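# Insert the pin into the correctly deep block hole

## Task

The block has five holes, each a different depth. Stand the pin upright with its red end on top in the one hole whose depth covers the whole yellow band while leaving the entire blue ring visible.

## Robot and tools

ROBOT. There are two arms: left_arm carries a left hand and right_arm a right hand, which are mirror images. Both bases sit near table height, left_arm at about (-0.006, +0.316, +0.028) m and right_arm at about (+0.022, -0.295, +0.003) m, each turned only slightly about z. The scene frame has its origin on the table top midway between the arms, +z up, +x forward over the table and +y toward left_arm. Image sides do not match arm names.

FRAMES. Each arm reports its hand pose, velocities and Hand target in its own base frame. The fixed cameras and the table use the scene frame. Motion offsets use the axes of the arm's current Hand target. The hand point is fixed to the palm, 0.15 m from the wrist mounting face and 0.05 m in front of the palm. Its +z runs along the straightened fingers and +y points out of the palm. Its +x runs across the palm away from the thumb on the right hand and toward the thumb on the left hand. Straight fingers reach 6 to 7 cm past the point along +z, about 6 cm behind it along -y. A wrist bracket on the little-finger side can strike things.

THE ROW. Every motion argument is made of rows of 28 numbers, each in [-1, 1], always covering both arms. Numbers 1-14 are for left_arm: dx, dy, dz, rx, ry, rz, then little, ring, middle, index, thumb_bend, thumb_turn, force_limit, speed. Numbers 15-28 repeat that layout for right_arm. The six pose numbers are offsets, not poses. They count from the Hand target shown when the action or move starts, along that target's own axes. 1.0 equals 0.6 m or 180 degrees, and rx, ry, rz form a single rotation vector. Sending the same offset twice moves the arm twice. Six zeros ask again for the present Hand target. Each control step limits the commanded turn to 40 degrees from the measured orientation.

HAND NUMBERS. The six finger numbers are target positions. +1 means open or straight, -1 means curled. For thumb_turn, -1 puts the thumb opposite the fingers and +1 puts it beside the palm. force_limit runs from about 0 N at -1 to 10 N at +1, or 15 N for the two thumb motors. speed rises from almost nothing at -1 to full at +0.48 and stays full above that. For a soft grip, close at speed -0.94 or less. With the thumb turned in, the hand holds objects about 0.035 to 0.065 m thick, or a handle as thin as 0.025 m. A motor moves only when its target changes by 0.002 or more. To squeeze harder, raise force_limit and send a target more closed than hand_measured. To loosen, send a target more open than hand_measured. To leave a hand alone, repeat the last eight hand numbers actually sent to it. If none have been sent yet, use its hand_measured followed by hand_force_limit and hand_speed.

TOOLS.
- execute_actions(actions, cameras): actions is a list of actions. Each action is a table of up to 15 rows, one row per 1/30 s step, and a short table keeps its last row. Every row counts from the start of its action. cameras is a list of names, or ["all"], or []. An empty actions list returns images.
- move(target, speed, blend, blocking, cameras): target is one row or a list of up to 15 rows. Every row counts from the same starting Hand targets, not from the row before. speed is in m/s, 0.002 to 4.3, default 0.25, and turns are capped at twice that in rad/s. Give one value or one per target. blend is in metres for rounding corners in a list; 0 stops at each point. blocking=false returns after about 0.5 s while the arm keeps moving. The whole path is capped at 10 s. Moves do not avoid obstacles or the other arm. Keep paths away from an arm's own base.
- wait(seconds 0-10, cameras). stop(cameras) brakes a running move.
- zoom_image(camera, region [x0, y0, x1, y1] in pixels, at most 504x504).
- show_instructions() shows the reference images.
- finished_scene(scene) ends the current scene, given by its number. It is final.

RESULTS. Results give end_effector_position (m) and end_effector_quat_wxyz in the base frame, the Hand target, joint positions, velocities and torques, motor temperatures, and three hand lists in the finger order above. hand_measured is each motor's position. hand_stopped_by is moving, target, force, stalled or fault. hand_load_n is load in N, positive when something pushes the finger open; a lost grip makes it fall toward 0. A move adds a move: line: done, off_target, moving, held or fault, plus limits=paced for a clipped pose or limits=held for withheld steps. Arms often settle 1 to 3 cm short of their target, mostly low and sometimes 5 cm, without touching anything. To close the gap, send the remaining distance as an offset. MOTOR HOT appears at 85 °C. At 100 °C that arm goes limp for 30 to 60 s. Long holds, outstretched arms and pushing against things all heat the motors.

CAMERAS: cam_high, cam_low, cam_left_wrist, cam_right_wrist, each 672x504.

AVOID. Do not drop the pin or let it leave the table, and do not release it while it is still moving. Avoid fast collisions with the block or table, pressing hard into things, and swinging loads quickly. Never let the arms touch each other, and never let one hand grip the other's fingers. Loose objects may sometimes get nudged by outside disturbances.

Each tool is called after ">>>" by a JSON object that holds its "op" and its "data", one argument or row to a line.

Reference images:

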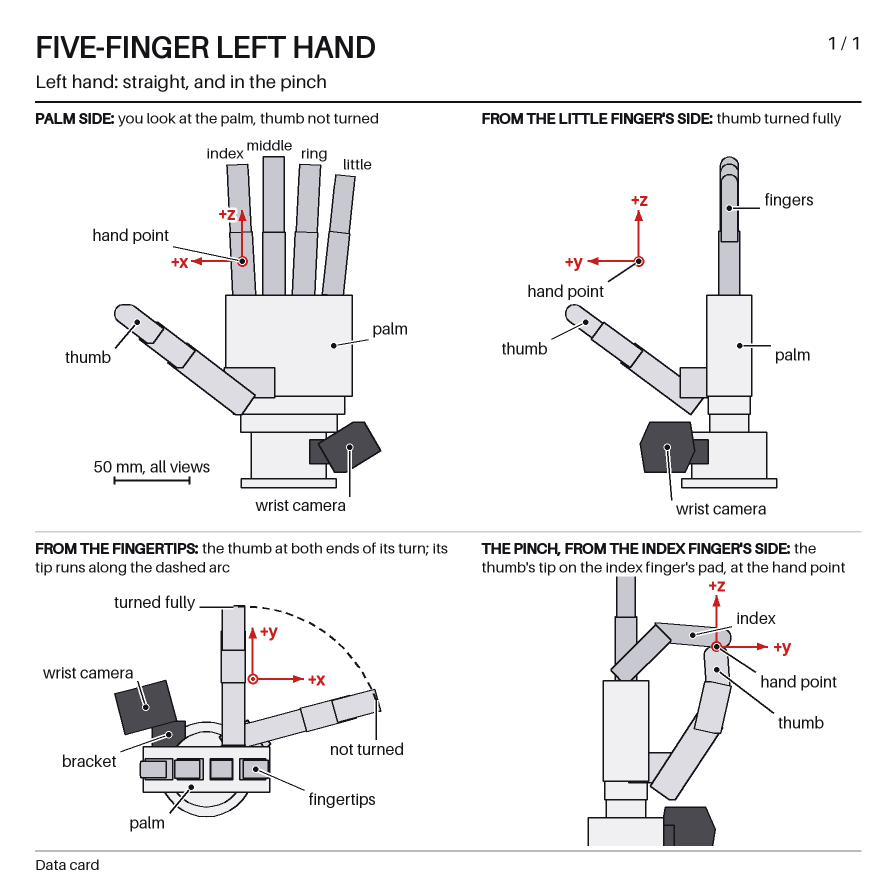

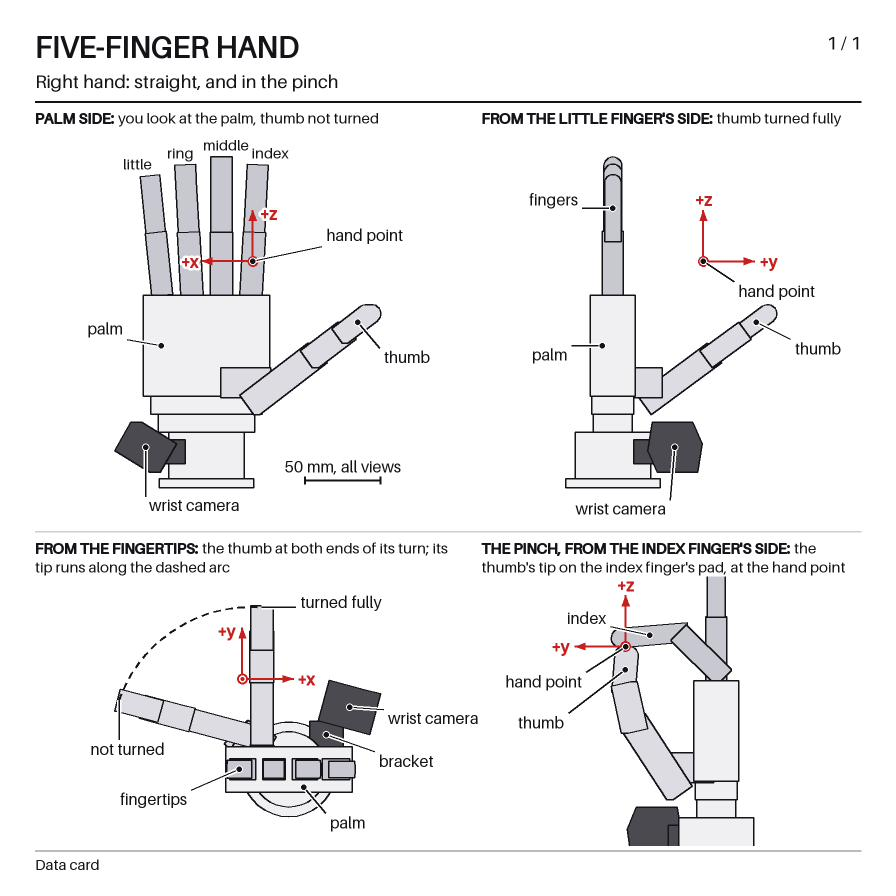

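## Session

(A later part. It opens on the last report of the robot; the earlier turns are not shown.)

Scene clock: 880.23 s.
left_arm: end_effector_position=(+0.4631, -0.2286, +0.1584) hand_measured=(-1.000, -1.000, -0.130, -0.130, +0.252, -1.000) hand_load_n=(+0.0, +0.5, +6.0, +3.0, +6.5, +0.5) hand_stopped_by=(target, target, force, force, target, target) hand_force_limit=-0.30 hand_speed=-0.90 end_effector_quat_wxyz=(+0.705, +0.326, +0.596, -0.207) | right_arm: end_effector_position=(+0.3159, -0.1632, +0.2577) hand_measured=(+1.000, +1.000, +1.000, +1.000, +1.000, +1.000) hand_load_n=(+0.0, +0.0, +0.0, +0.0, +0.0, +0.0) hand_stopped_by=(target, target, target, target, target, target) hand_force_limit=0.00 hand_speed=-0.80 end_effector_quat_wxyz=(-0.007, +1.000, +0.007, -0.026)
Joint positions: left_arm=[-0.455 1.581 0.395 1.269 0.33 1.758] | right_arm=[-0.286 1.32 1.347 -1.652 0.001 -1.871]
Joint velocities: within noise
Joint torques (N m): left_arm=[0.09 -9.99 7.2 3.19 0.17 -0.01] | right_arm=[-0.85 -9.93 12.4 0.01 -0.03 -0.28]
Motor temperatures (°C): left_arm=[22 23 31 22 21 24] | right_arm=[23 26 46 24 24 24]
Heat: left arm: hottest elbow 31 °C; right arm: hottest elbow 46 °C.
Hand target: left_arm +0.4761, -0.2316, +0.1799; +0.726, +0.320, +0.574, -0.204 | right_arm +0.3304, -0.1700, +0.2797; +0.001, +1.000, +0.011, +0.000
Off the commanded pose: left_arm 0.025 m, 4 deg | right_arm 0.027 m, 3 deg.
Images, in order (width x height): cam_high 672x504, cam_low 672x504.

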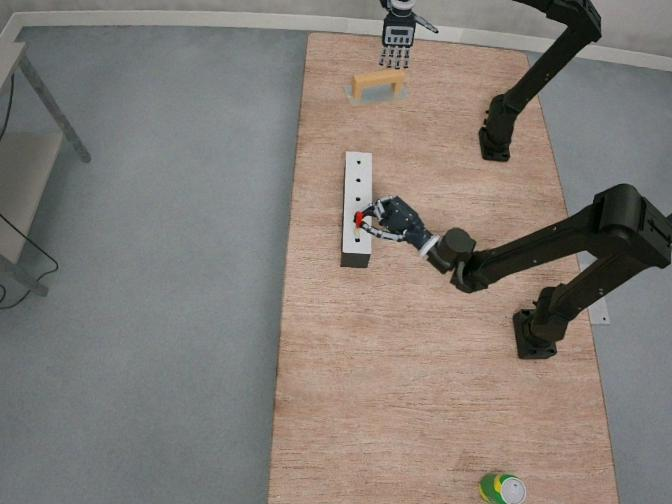

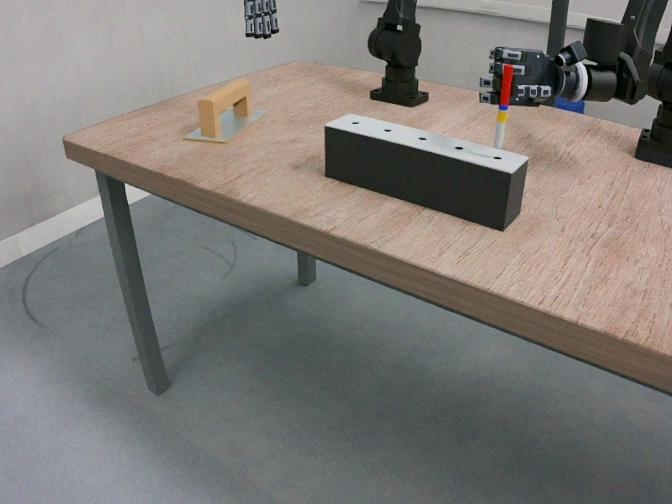

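>>> {"op": "move", "data": {
  "target": [0.0193,-0.0046,-0.0027,0,0,0,-1,-1,-0.5,-0.5,0.25,-1,-0.3,-0.9,0,0,0,0,0,0,1,1,1,1,1,1,0,-0.8],
  "speed": 0.03,
  "cameras": ["cam_low","cam_high"]
}}

>>> {"op": "zoom_image", "data": {
  "camera": "cam_low",
  "region": [430, 40, 580, 190]
}}

>>> {"op": "zoom_image", "data": {
  "camera": "cam_high",
  "region": [320, 190, 400, 260]
}}

Scene clock: 890.40 s.
left_arm: end_effector_position=(+0.4639, -0.2290, +0.1483) hand_measured=(-1.000, -1.000, -0.130, -0.130, +0.252, -1.000) hand_load_n=(+0.0, +0.0, +6.0, +3.0, +6.5, +0.5) hand_stopped_by=(target, target, force, force, target, target) hand_force_limit=-0.30 hand_speed=-0.90 end_effector_quat_wxyz=(+0.706, +0.325, +0.595, -0.207) | right_arm: end_effector_position=(+0.3159, -0.1632, +0.2577) hand_measured=(+1.000, +1.000, +1.000, +1.000, +1.000, +1.000) hand_load_n=(+0.0, +0.0, +0.0, +0.0, +0.0, +0.0) hand_stopped_by=(target, target, target, target, target, target) hand_force_limit=0.00 hand_speed=-0.80 end_effector_quat_wxyz=(-0.007, +1.000, +0.007, -0.026)
Joint positions: left_arm=[-0.455 1.631 0.395 1.323 0.33 1.758] | right_arm=[-0.286 1.32 1.347 -1.652 0.001 -1.871]
Joint torques (N m): left_arm=[0.15 -10.34 6.54 3.21 0.17 -0.01] | right_arm=[-0.5 -9.99 12.4 -0.12 -0.03 -0.23]
Heat: left arm: hottest elbow 30 °C; right arm: hottest elbow 47 °C.
Hand target: left_arm +0.4761, -0.2316, +0.1679; +0.726, +0.320, +0.574, -0.204 | right_arm +0.3304, -0.1700, +0.2797; +0.001, +1.000, +0.011, +0.000
Off the commanded pose: left_arm 0.023 m, 3 deg | right_arm 0.027 m, 3 deg.
move: off_target (left_arm, right_arm)
Images, in order (width x height): cam_high 672x504, cam_low 672x504.

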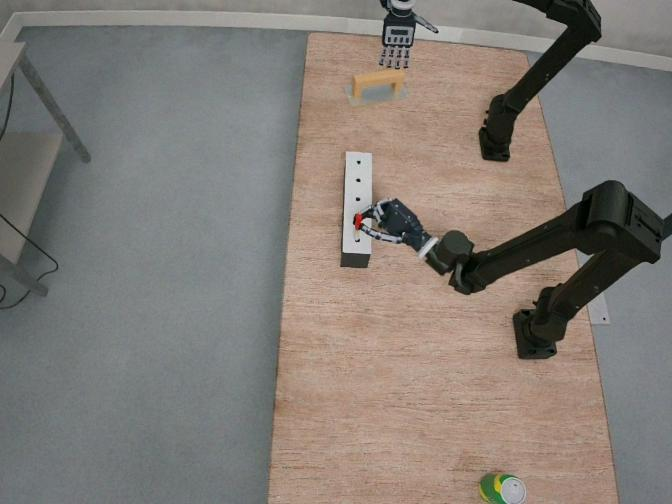

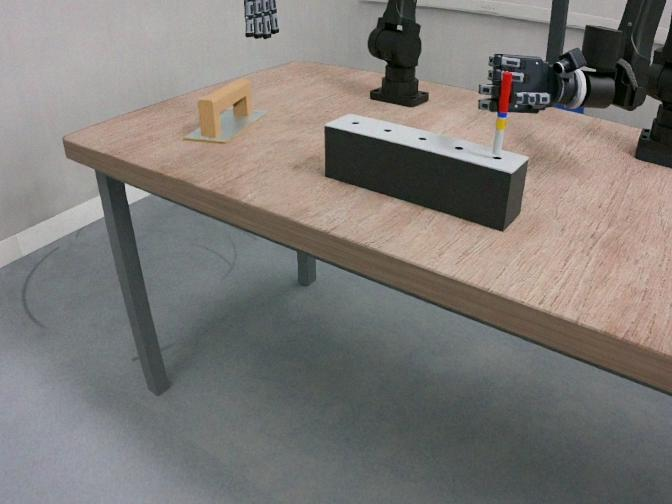

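Scaled by 3.360 from the camera's 672x504 image, which has a finer 960x720 frame.

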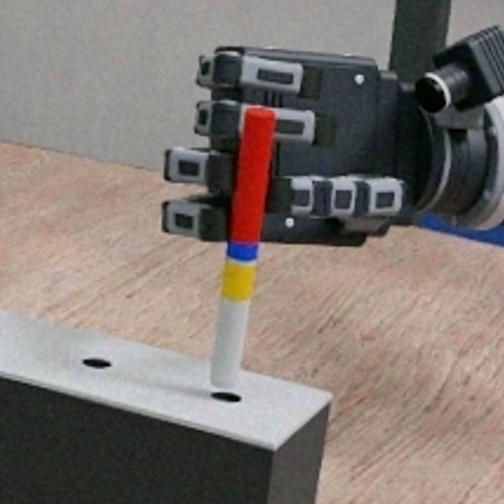

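Scaled by 6.300 from the camera's 672x504 image, which has a finer 960x720 frame.

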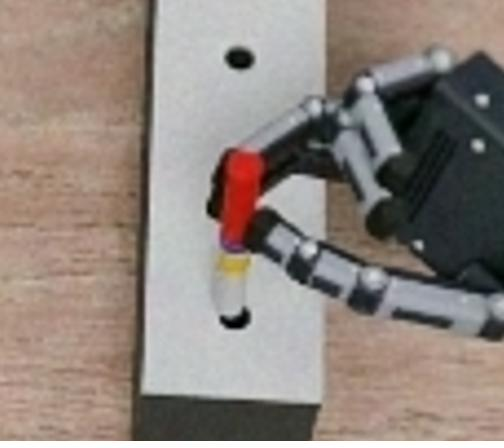

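>>> {"op": "move", "data": {
  "target": [0.0055,-0.0030,-0.0051,0,0,0,-1,-1,-0.5,-0.5,0.25,-1,-0.3,-0.9,0,0,0,0,0,0,1,1,1,1,1,1,0,-0.8],
  "speed": 0.03,
  "cameras": ["cam_low","cam_high"]
}}

>>> {"op": "zoom_image", "data": {
  "camera": "cam_low",
  "region": [470, 110, 530, 170]
}}

>>> {"op": "zoom_image", "data": {
  "camera": "cam_high",
  "region": [335, 205, 380, 250]
}}

Scene clock: 899.63 s.
left_arm: end_effector_position=(+0.4640, -0.2291, +0.1471) hand_measured=(-1.000, -1.000, -0.130, -0.130, +0.252, -1.000) hand_load_n=(+0.5, +0.0, +6.0, +3.0, +6.5, +0.5) hand_stopped_by=(target, target, force, force, target, target) hand_force_limit=-0.30 hand_speed=-0.90 end_effector_quat_wxyz=(+0.708, +0.325, +0.592, -0.207) | right_arm: end_effector_position=(+0.3159, -0.1632, +0.2577) hand_measured=(+1.000, +1.000, +1.000, +1.000, +1.000, +1.000) hand_load_n=(+0.0, +0.0, +0.0, +0.0, +0.0, +0.0) hand_stopped_by=(target, target, target, target, target, target) hand_force_limit=0.00 hand_speed=-0.80 end_effector_quat_wxyz=(-0.007, +1.000, +0.007, -0.026)
Joint positions: left_arm=[-0.455 1.645 0.395 1.343 0.33 1.758] | right_arm=[-0.286 1.32 1.347 -1.652 0.001 -1.871]
Joint torques (N m): left_arm=[0.09 -10.46 5.83 3.21 0.15 -0.01] | right_arm=[-0.38 -9.99 12.49 -0.14 0 -0.23]
Heat: left arm: hottest elbow 30 °C; right arm: hottest elbow 47 °C.
Hand target: left_arm +0.4736, -0.2305, +0.1639; +0.726, +0.320, +0.574, -0.204 | right_arm +0.3304, -0.1700, +0.2797; +0.001, +1.000, +0.011, +0.000
Off the commanded pose: left_arm 0.019 m, 3 deg | right_arm 0.027 m, 3 deg.
move: off_target (left_arm, right_arm)
Images, in order (width x height): cam_high 672x504, cam_low 672x504.

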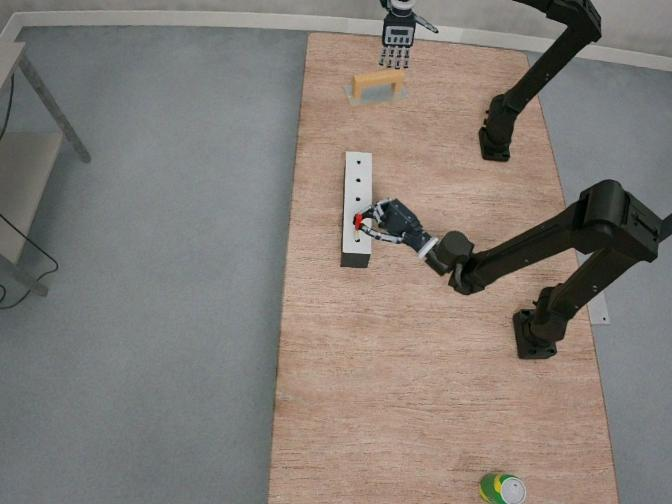

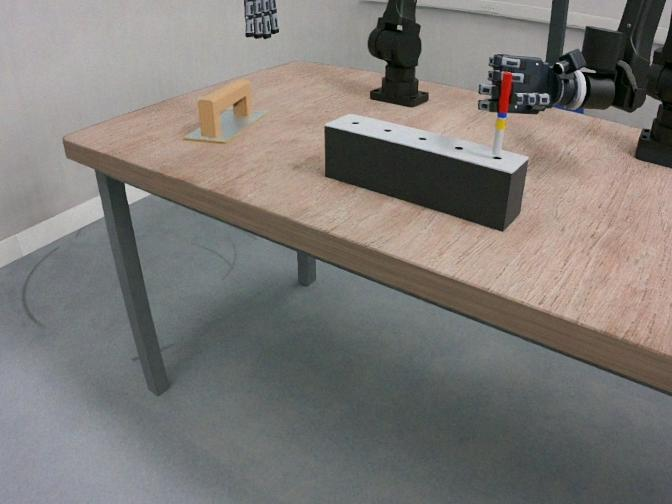

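Scaled by 8.400 from the camera's 672x504 image, which has a finer 960x720 frame.

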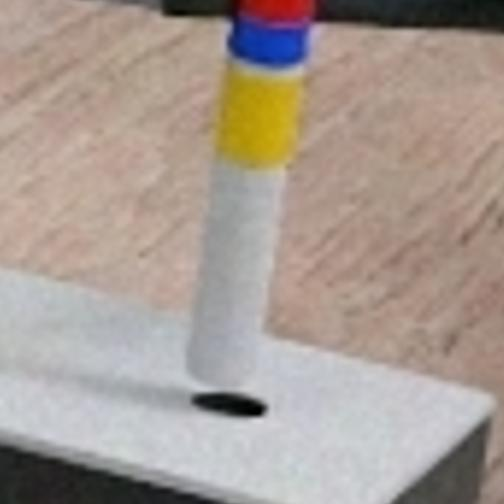

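Scaled by 11.200 from the camera's 672x504 image, which has a finer 960x720 frame.

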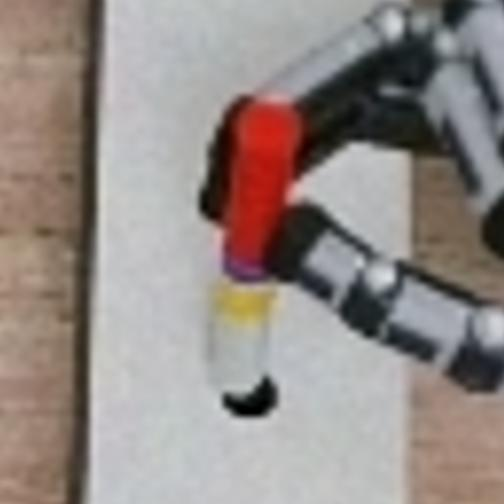

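>>> {"op": "move", "data": {
  "target": [0.0033,-0.0032,-0.0077,0,0,0,-1,-1,-0.5,-0.5,0.25,-1,-0.3,-0.9,0,0,0,0,0,0,1,1,1,1,1,1,0,-0.8],
  "speed": 0.03,
  "cameras": ["cam_low","cam_high"]
}}

>>> {"op": "zoom_image", "data": {
  "camera": "cam_low",
  "region": [470, 110, 530, 170]
}}

>>> {"op": "zoom_image", "data": {
  "camera": "cam_high",
  "region": [335, 205, 380, 250]
}}

Scene clock: 908.63 s.
left_arm: end_effector_position=(+0.4640, -0.2291, +0.1492) hand_measured=(-1.000, -1.000, -0.130, -0.130, +0.252, -1.000) hand_load_n=(+0.0, +0.0, +6.0, +3.0, +6.0, +0.0) hand_stopped_by=(target, target, force, force, target, target) hand_force_limit=-0.30 hand_speed=-0.90 end_effector_quat_wxyz=(+0.712, +0.324, +0.588, -0.207) | right_arm: end_effector_position=(+0.3159, -0.1632, +0.2577) hand_measured=(+1.000, +1.000, +1.000, +1.000, +1.000, +1.000) hand_load_n=(+0.0, +0.0, +0.0, +0.0, +0.0, +0.0) hand_stopped_by=(target, target, target, target, target, target) hand_force_limit=0.00 hand_speed=-0.80 end_effector_quat_wxyz=(-0.007, +1.000, +0.007, -0.026)
Joint positions: left_arm=[-0.455 1.651 0.395 1.361 0.33 1.758] | right_arm=[-0.286 1.32 1.347 -1.652 0.001 -1.871]
Joint torques (N m): left_arm=[0.09 -10.46 4.78 3.21 0.15 0] | right_arm=[-0.32 -10.4 12.42 -0.1 -0.05 -0.23]
Heat: left arm: hottest elbow 30 °C; right arm: hottest elbow 47 °C.
Hand target: left_arm +0.4696, -0.2285, +0.1609; +0.726, +0.320, +0.574, -0.204 | right_arm +0.3304, -0.1700, +0.2797; +0.001, +1.000, +0.011, +0.000
Off the commanded pose: left_arm 0.013 m, 2 deg | right_arm 0.027 m, 3 deg.
move: off_target (left_arm, right_arm)
Images, in order (width x height): cam_high 672x504, cam_low 672x504.

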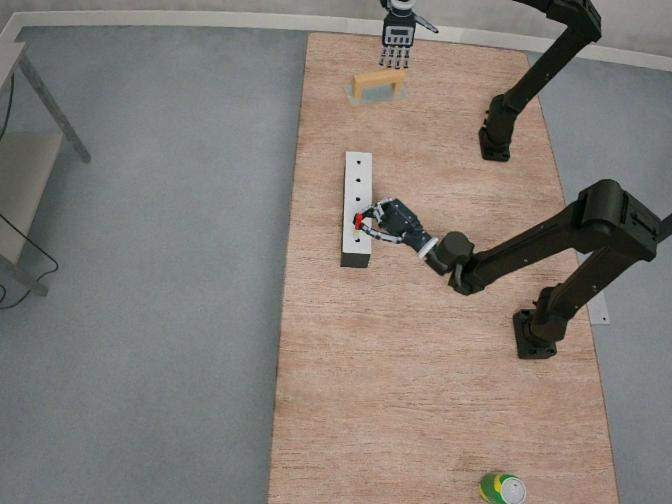

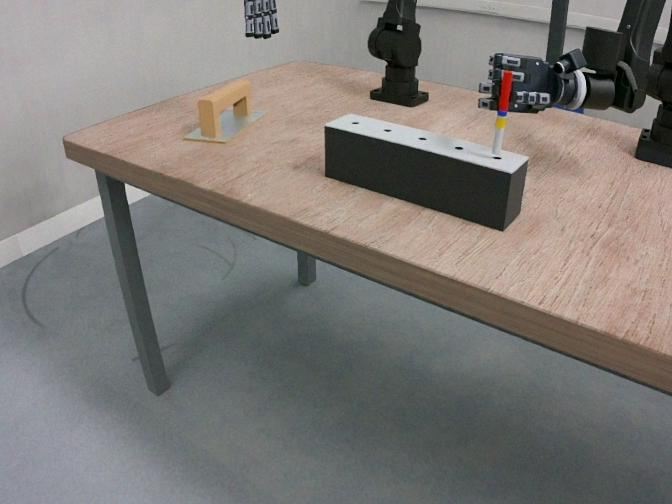

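Scaled by 8.400 from the camera's 672x504 image, which has a finer 960x720 frame.

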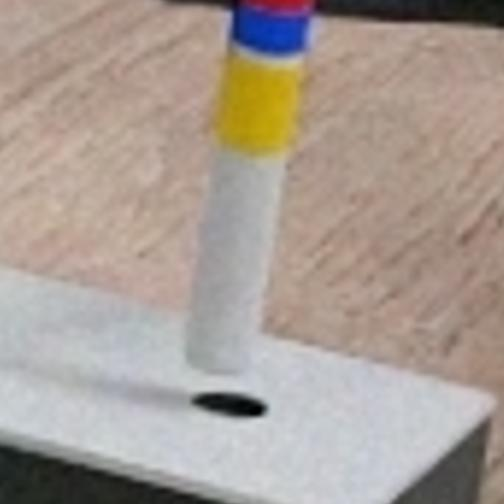

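Scaled by 11.200 from the camera's 672x504 image, which has a finer 960x720 frame.

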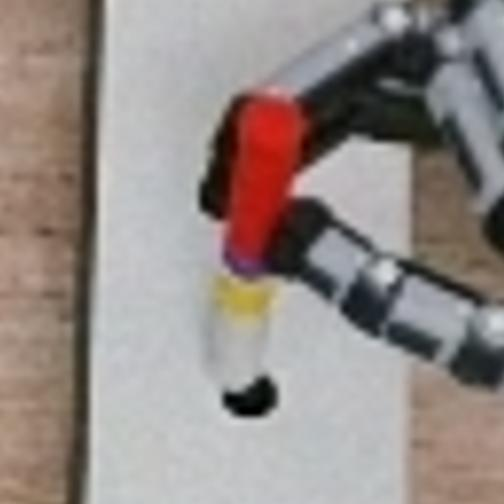

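>>> {"op": "move", "data": {
  "target": [
    [-0.0254,-0.0084,-0.0184,0,0,0,-1,-1,-0.5,-0.5,0.25,-1,-0.3,-0.9,0,0,0,0,0,0,1,1,1,1,1,1,0,-0.8],
    [-0.0057,0.0056,0.0051,0,0,0,-1,-1,-0.5,-0.5,0.25,-1,-0.3,-0.9,0,0,0,0,0,0,1,1,1,1,1,1,0,-0.8]
  ],
  "speed": 0.03,
  "cameras": ["cam_low","cam_high"]
}}

>>> {"op": "zoom_image", "data": {
  "camera": "cam_low",
  "region": [470, 110, 530, 170]
}}

>>> {"op": "zoom_image", "data": {
  "camera": "cam_high",
  "region": [335, 205, 380, 250]
}}

Scene clock: 917.97 s.
left_arm: end_effector_position=(+0.4600, -0.2282, +0.1498) hand_measured=(-1.000, -1.000, -0.130, -0.130, +0.252, -1.000) hand_load_n=(+0.0, +0.0, +6.0, +3.0, +6.5, +0.5) hand_stopped_by=(target, target, force, force, target, target) hand_force_limit=-0.30 hand_speed=-0.90 end_effector_quat_wxyz=(+0.710, +0.326, +0.589, -0.209) | right_arm: end_effector_position=(+0.3159, -0.1632, +0.2577) hand_measured=(+1.000, +1.000, +1.000, +1.000, +1.000, +1.000) hand_load_n=(+0.0, +0.0, +0.0, +0.0, -0.5, +0.0) hand_stopped_by=(target, target, target, target, target, target) hand_force_limit=0.00 hand_speed=-0.80 end_effector_quat_wxyz=(-0.007, +1.000, +0.007, -0.026)
Joint positions: left_arm=[-0.455 1.636 0.384 1.352 0.335 1.757] | right_arm=[-0.286 1.32 1.347 -1.652 0.001 -1.871]
Joint torques (N m): left_arm=[0.21 -10.11 6.39 2.66 0.18 -0.01] | right_arm=[-0.79 -10.29 12.37 -0.02 -0.03 -0.22]
Heat: left arm: hottest elbow 29 °C; right arm: hottest elbow 47 °C.
Hand target: left_arm +0.4731, -0.2285, +0.1654; +0.726, +0.320, +0.574, -0.204 | right_arm +0.3304, -0.1700, +0.2797; +0.001, +1.000, +0.011, +0.000
Off the commanded pose: left_arm 0.020 m, 3 deg | right_arm 0.027 m, 3 deg.
move: off_target (left_arm, right_arm)
Images, in order (width x height): cam_high 672x504, cam_low 672x504.

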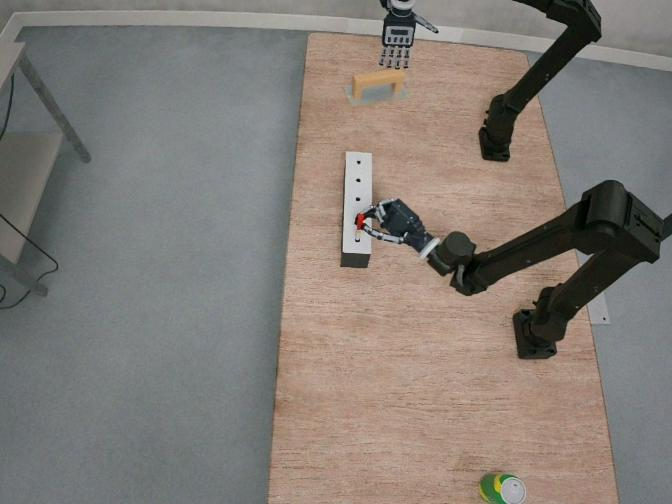

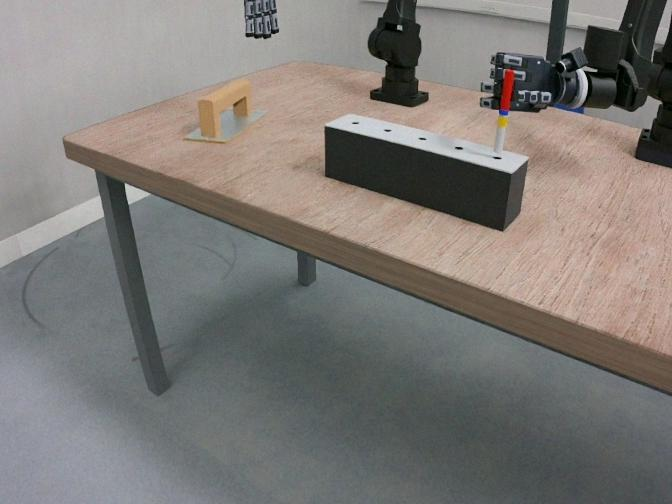

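Scaled by 8.400 from the camera's 672x504 image, which has a finer 960x720 frame.

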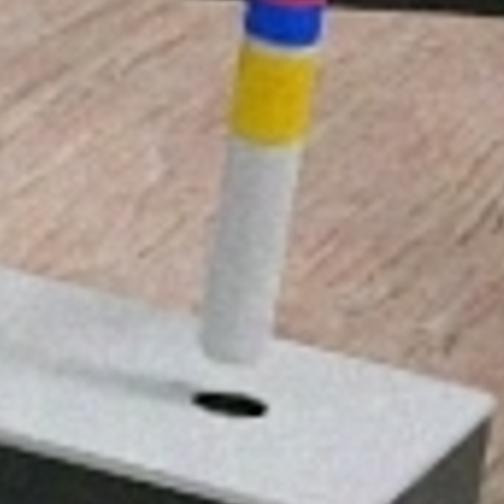

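Scaled by 11.200 from the camera's 672x504 image, which has a finer 960x720 frame.

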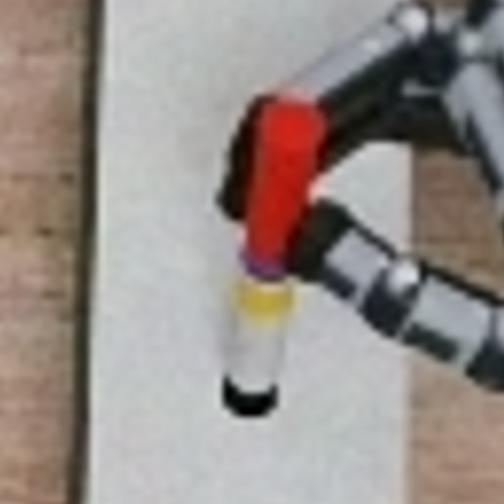

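>>> {"op": "move", "data": {
  "target": [0.0110,0.0047,-0.0037,0,0,0,-1,-1,-0.5,-0.5,0.25,-1,-0.3,-0.9,0,0,0,0,0,0,1,1,1,1,1,1,0,-0.8],
  "speed": 0.03,
  "cameras": ["cam_low","cam_high"]
}}

>>> {"op": "zoom_image", "data": {
  "camera": "cam_low",
  "region": [470, 110, 530, 170]
}}

>>> {"op": "zoom_image", "data": {
  "camera": "cam_high",
  "region": [335, 205, 380, 250]
}}

Scene clock: 927.43 s.
left_arm: end_effector_position=(+0.4610, -0.2266, +0.1407) hand_measured=(-1.000, -1.000, -0.130, -0.130, +0.252, -1.000) hand_load_n=(+0.0, +0.0, +6.0, +3.0, +6.5, +0.5) hand_stopped_by=(target, target, force, force, target, target) hand_force_limit=-0.30 hand_speed=-0.90 end_effector_quat_wxyz=(+0.705, +0.328, +0.593, -0.211) | right_arm: end_effector_position=(+0.3159, -0.1632, +0.2577) hand_measured=(+1.000, +1.000, +1.000, +1.000, +1.000, +1.000) hand_load_n=(+0.0, +0.0, +0.0, +0.0, +0.0, +0.0) hand_stopped_by=(target, target, target, target, target, target) hand_force_limit=0.00 hand_speed=-0.80 end_effector_quat_wxyz=(-0.007, +1.000, +0.007, -0.026)
Joint positions: left_arm=[-0.445 1.662 0.384 1.366 0.348 1.755] | right_arm=[-0.286 1.32 1.347 -1.652 0.001 -1.871]
Joint torques (N m): left_arm=[0.21 -10.34 6.12 3.21 0.17 -0.01] | right_arm=[-0.56 -10.34 12.44 -0.09 -0.04 -0.23]
Heat: left arm: hottest elbow 29 °C; right arm: hottest elbow 47 °C.
Hand target: left_arm +0.4751, -0.2245, +0.1594; +0.726, +0.320, +0.574, -0.204 | right_arm +0.3304, -0.1700, +0.2797; +0.001, +1.000, +0.011, +0.000
Off the commanded pose: left_arm 0.023 m, 3 deg | right_arm 0.027 m, 3 deg.
move: off_target (left_arm, right_arm)
Images, in order (width x height): cam_high 672x504, cam_low 672x504.

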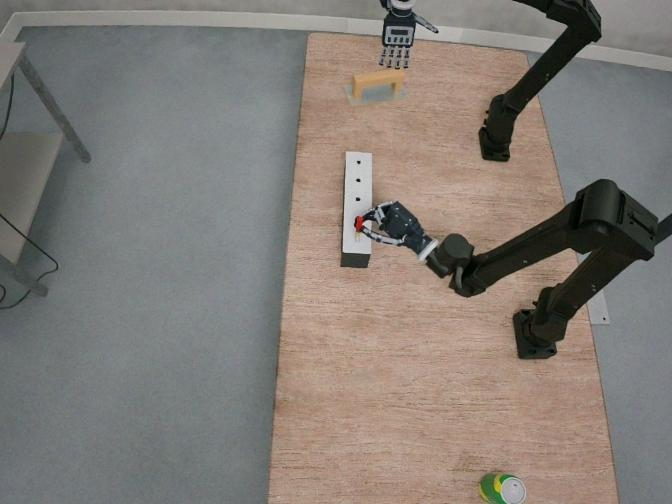

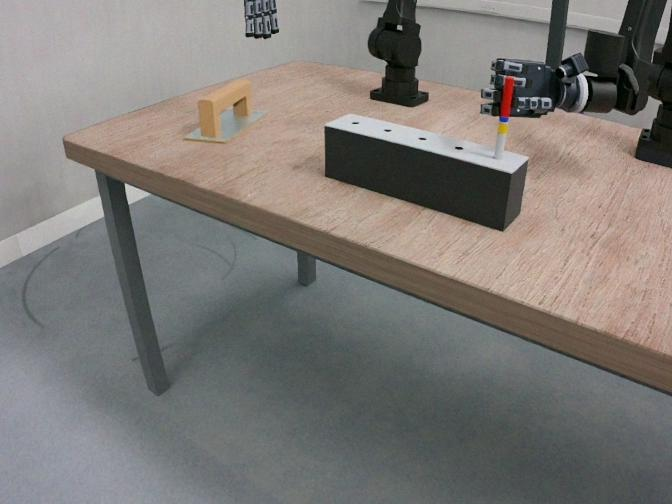

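Scaled by 8.400 from the camera's 672x504 image, which has a finer 960x720 frame.

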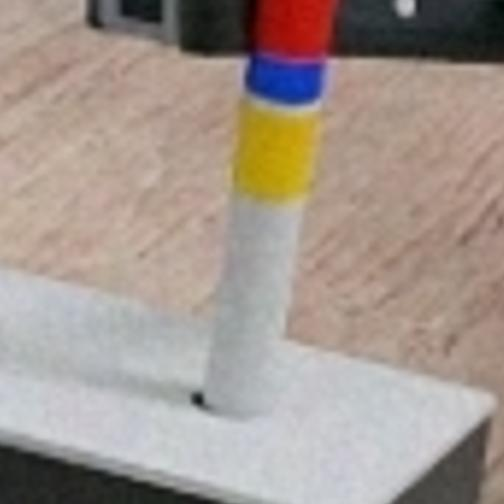

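Scaled by 11.200 from the camera's 672x504 image, which has a finer 960x720 frame.

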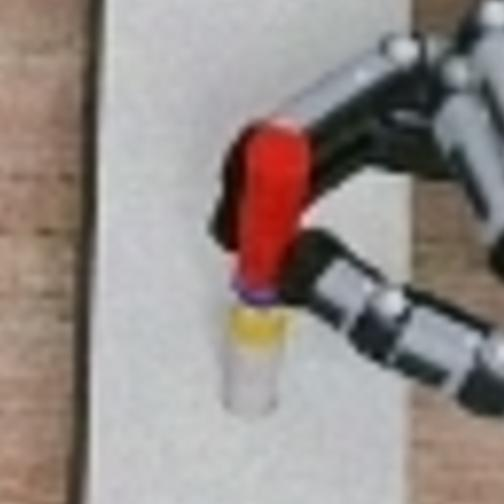

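>>> {"op": "move", "data": {
  "target": [
    [-0.0159,-0.0126,0.0070,0,0,0,-1,-1,-0.5,-0.5,0.25,-1,-0.3,-0.9,0,0,0,0,0,0,1,1,1,1,1,1,0,-0.8],
    [-0.0054,-0.0019,0.0018,0,0,0,-1,-1,-0.5,-0.5,0.25,-1,-0.3,-0.9,0,0,0,0,0,0,1,1,1,1,1,1,0,-0.8]
  ],
  "speed": 0.03,
  "cameras": ["cam_low","cam_high"]
}}

>>> {"op": "zoom_image", "data": {
  "camera": "cam_low",
  "region": [470, 110, 530, 170]
}}

>>> {"op": "zoom_image", "data": {
  "camera": "cam_high",
  "region": [335, 205, 380, 250]
}}

Scene clock: 943.07 s.
left_arm: end_effector_position=(+0.4612, -0.2262, +0.1450) hand_measured=(-1.000, -1.000, -0.130, -0.130, +0.252, -1.000) hand_load_n=(+0.0, +0.0, +5.5, +3.0, +6.0, +0.0) hand_stopped_by=(target, target, force, force, target, target) hand_force_limit=-0.30 hand_speed=-0.90 end_effector_quat_wxyz=(+0.707, +0.326, +0.591, -0.209) | right_arm: end_effector_position=(+0.3159, -0.1632, +0.2577) hand_measured=(+1.000, +1.000, +1.000, +1.000, +1.000, +1.000) hand_load_n=(+0.0, +0.0, +0.0, +0.0, +0.0, +0.0) hand_stopped_by=(target, target, target, target, target, target) hand_force_limit=0.00 hand_speed=-0.80 end_effector_quat_wxyz=(-0.007, +1.000, +0.007, -0.026)
Joint positions: left_arm=[-0.447 1.65 0.384 1.36 0.342 1.755] | right_arm=[-0.286 1.32 1.347 -1.652 0.001 -1.871]
Joint torques (N m): left_arm=[0.21 -10.29 6.26 2.89 0.18 0] | right_arm=[-0.85 -9.93 12.4 -0.13 -0.04 -0.25]
Heat: left arm: hottest elbow 29 °C; right arm: hottest elbow 47 °C.
Hand target: left_arm +0.4742, -0.2263, +0.1624; +0.726, +0.320, +0.574, -0.204 | right_arm +0.3304, -0.1700, +0.2797; +0.001, +1.000, +0.011, +0.000
Off the commanded pose: left_arm 0.022 m, 3 deg | right_arm 0.027 m, 3 deg.
move: off_target (left_arm, right_arm)
Images, in order (width x height): cam_high 672x504, cam_low 672x504.

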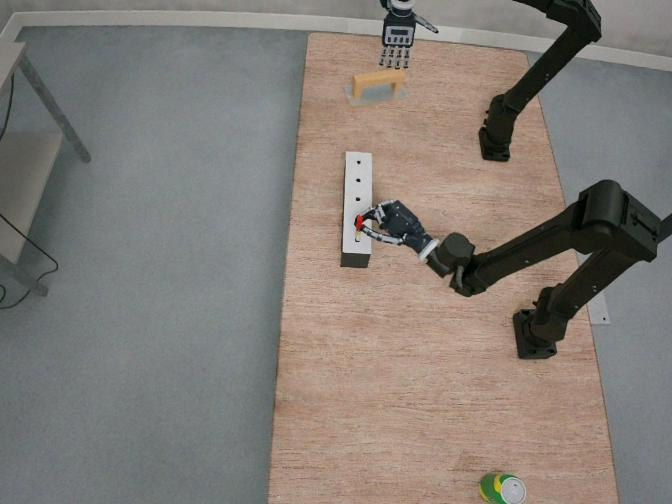

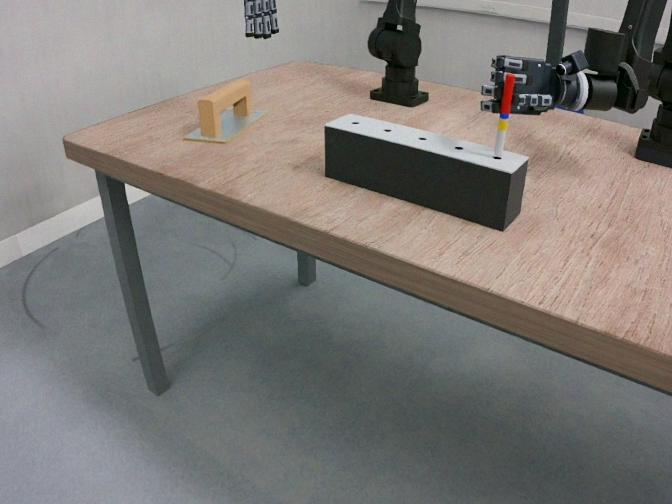

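Scaled by 8.400 from the camera's 672x504 image, which has a finer 960x720 frame.

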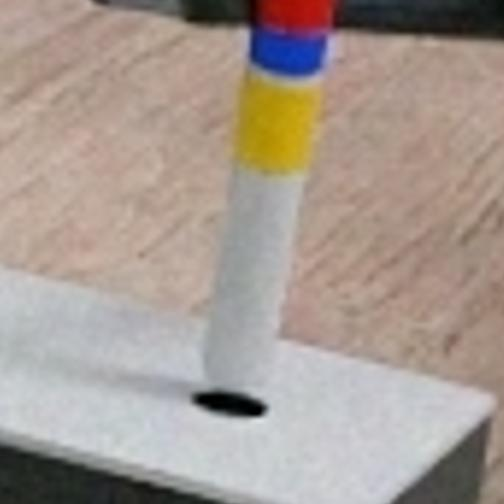

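Scaled by 11.200 from the camera's 672x504 image, which has a finer 960x720 frame.

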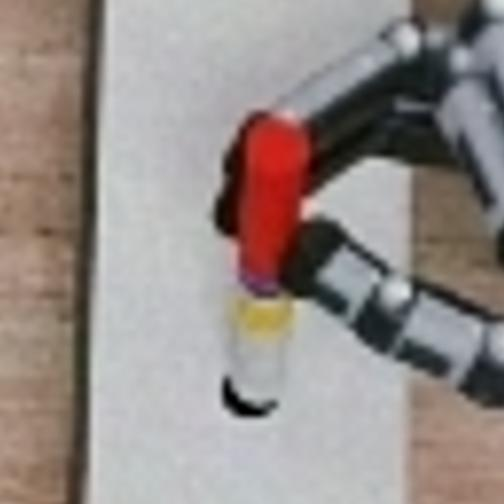

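>>> {"op": "move", "data": {
  "target": [0.0089,0.0003,0.0012,0,0,0,-1,-1,-0.5,-0.5,0.25,-1,-0.3,-0.9,0,0,0,0,0,0,1,1,1,1,1,1,0,-0.8],
  "speed": 0.03,
  "cameras": ["cam_low","cam_high"]
}}

>>> {"op": "zoom_image", "data": {
  "camera": "cam_low",
  "region": [470, 110, 530, 170]
}}

>>> {"op": "zoom_image", "data": {
  "camera": "cam_high",
  "region": [335, 205, 380, 250]
}}

Scene clock: 955.13 s.
left_arm: end_effector_position=(+0.4639, -0.2261, +0.1392) hand_measured=(-1.000, -1.000, -0.130, -0.130, +0.252, -1.000) hand_load_n=(+0.0, +0.0, +5.0, +3.0, +6.5, +0.0) hand_stopped_by=(target, target, force, force, target, target) hand_force_limit=-0.30 hand_speed=-0.90 end_effector_quat_wxyz=(+0.706, +0.326, +0.593, -0.209) | right_arm: end_effector_position=(+0.3159, -0.1632, +0.2577) hand_measured=(+1.000, +1.000, +1.000, +1.000, +1.000, +1.000) hand_load_n=(+0.0, -0.5, +0.0, +0.0, +0.0, +0.0) hand_stopped_by=(target, target, target, target, target, target) hand_force_limit=0.00 hand_speed=-0.80 end_effector_quat_wxyz=(-0.007, +1.000, +0.007, -0.026)
Joint positions: left_arm=[-0.444 1.674 0.39 1.373 0.344 1.755] | right_arm=[-0.286 1.32 1.347 -1.652 0.001 -1.871]
Joint torques (N m): left_arm=[0.21 -10.58 6.02 3.18 0.18 0] | right_arm=[-0.79 -9.99 12.53 -0.09 -0.07 -0.23]
Heat: left arm: hottest elbow 29 °C; right arm: hottest elbow 47 °C.
Hand target: left_arm +0.4763, -0.2262, +0.1574; +0.726, +0.320, +0.574, -0.204 | right_arm +0.3304, -0.1700, +0.2797; +0.001, +1.000, +0.011, +0.000
Off the commanded pose: left_arm 0.022 m, 3 deg | right_arm 0.027 m, 3 deg.
move: off_target (left_arm, right_arm)
Images, in order (width x height): cam_high 672x504, cam_low 672x504.

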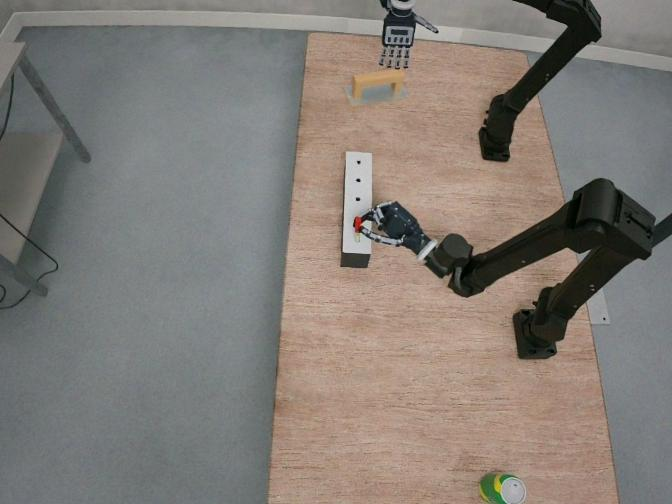

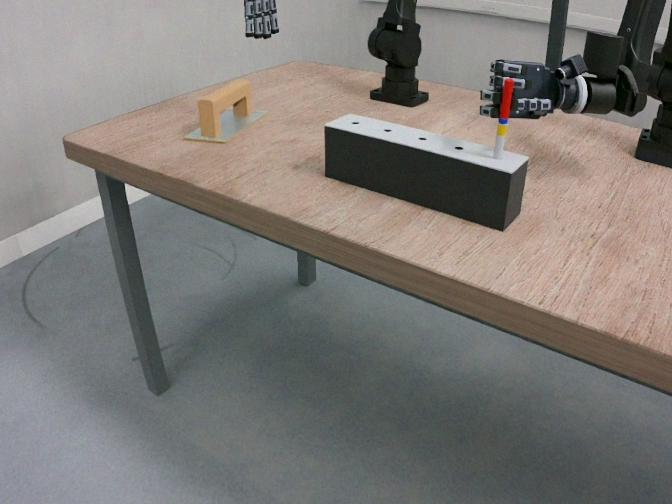

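Scaled by 8.400 from the camera's 672x504 image, which has a finer 960x720 frame.

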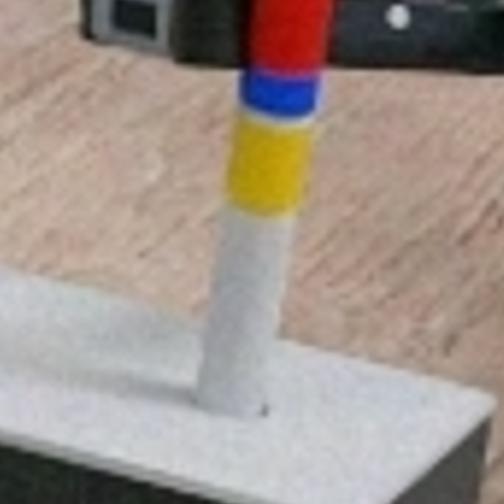

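Scaled by 11.200 from the camera's 672x504 image, which has a finer 960x720 frame.

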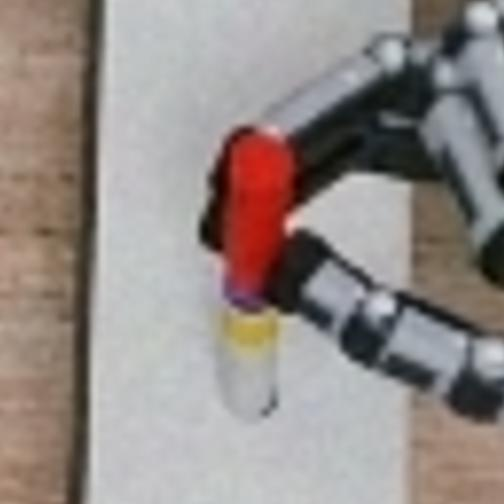

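>>> {"op": "move", "data": {
  "target": [0.0088,-0.0051,-0.0031,0,0,0,-1,-1,-0.5,-0.5,0.25,-1,-0.3,-0.9,0,0,0,0,0,0,1,1,1,1,1,1,0,-0.8],
  "speed": 0.03,
  "cameras": ["cam_low","cam_high"]
}}

>>> {"op": "zoom_image", "data": {
  "camera": "cam_low",
  "region": [470, 70, 550, 170]
}}

>>> {"op": "zoom_image", "data": {
  "camera": "cam_high",
  "region": [335, 205, 380, 250]
}}

Scene clock: 963.70 s.
left_arm: end_effector_position=(+0.4635, -0.2268, +0.1348) hand_measured=(-1.000, -1.000, -0.130, -0.130, +0.252, -1.000) hand_load_n=(+0.0, -0.5, +5.5, +2.5, +6.0, +0.5) hand_stopped_by=(target, target, force, force, target, target) hand_force_limit=-0.30 hand_speed=-0.90 end_effector_quat_wxyz=(+0.707, +0.326, +0.592, -0.209) | right_arm: end_effector_position=(+0.3159, -0.1632, +0.2577) hand_measured=(+1.000, +1.000, +1.000, +1.000, +1.000, +1.000) hand_load_n=(+0.0, +0.0, +0.0, +0.0, +0.0, +0.0) hand_stopped_by=(target, target, target, target, target, target) hand_force_limit=0.00 hand_speed=-0.80 end_effector_quat_wxyz=(-0.007, +1.000, +0.007, -0.026)
Joint positions: left_arm=[-0.445 1.699 0.39 1.401 0.344 1.755] | right_arm=[-0.286 1.32 1.347 -1.652 0.001 -1.871]
Joint torques (N m): left_arm=[-0.09 -10.7 5.46 3.21 0.01 0] | right_arm=[-0.73 -10.17 12.48 -0.05 -0.02 -0.22]
Heat: left arm: hottest elbow 29 °C; right arm: hottest elbow 47 °C.
Hand target: left_arm +0.4743, -0.2267, +0.1513; +0.726, +0.320, +0.574, -0.204 | right_arm +0.3304, -0.1700, +0.2797; +0.001, +1.000, +0.011, +0.000
Off the commanded pose: left_arm 0.020 m, 3 deg | right_arm 0.027 m, 3 deg.
move: off_target (left_arm, right_arm)
Images, in order (width x height): cam_high 672x504, cam_low 672x504.

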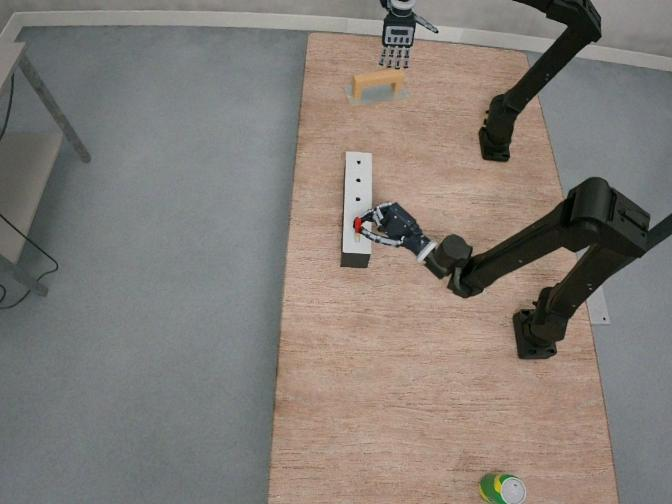

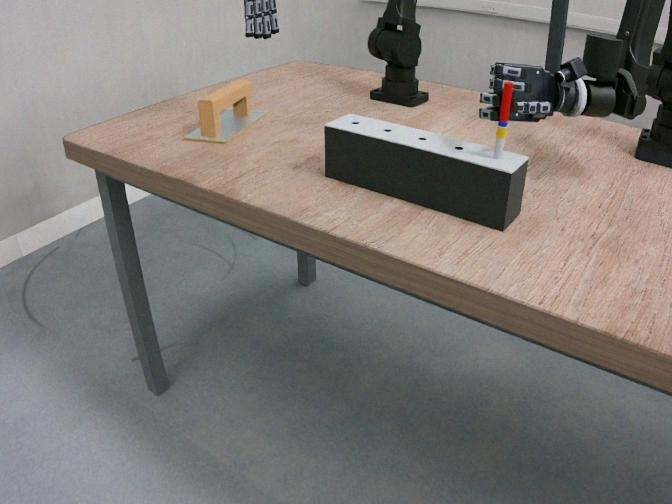

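Scaled by 5.040 from the camera's 672x504 image, which has a finer 960x720 frame.

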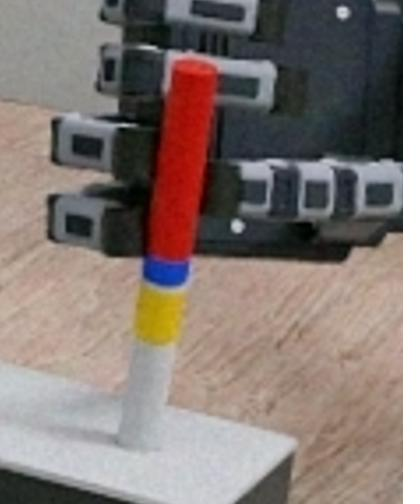

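Scaled by 11.200 from the camera's 672x504 image, which has a finer 960x720 frame.

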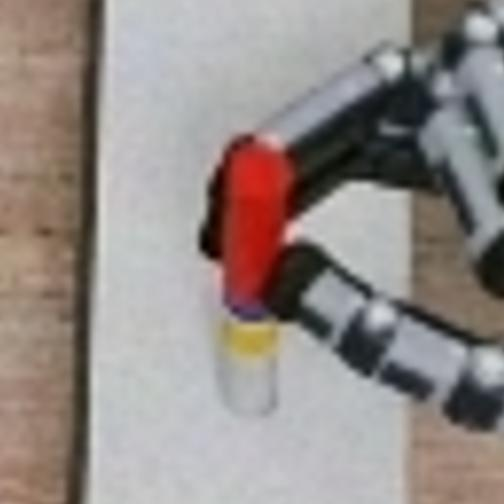

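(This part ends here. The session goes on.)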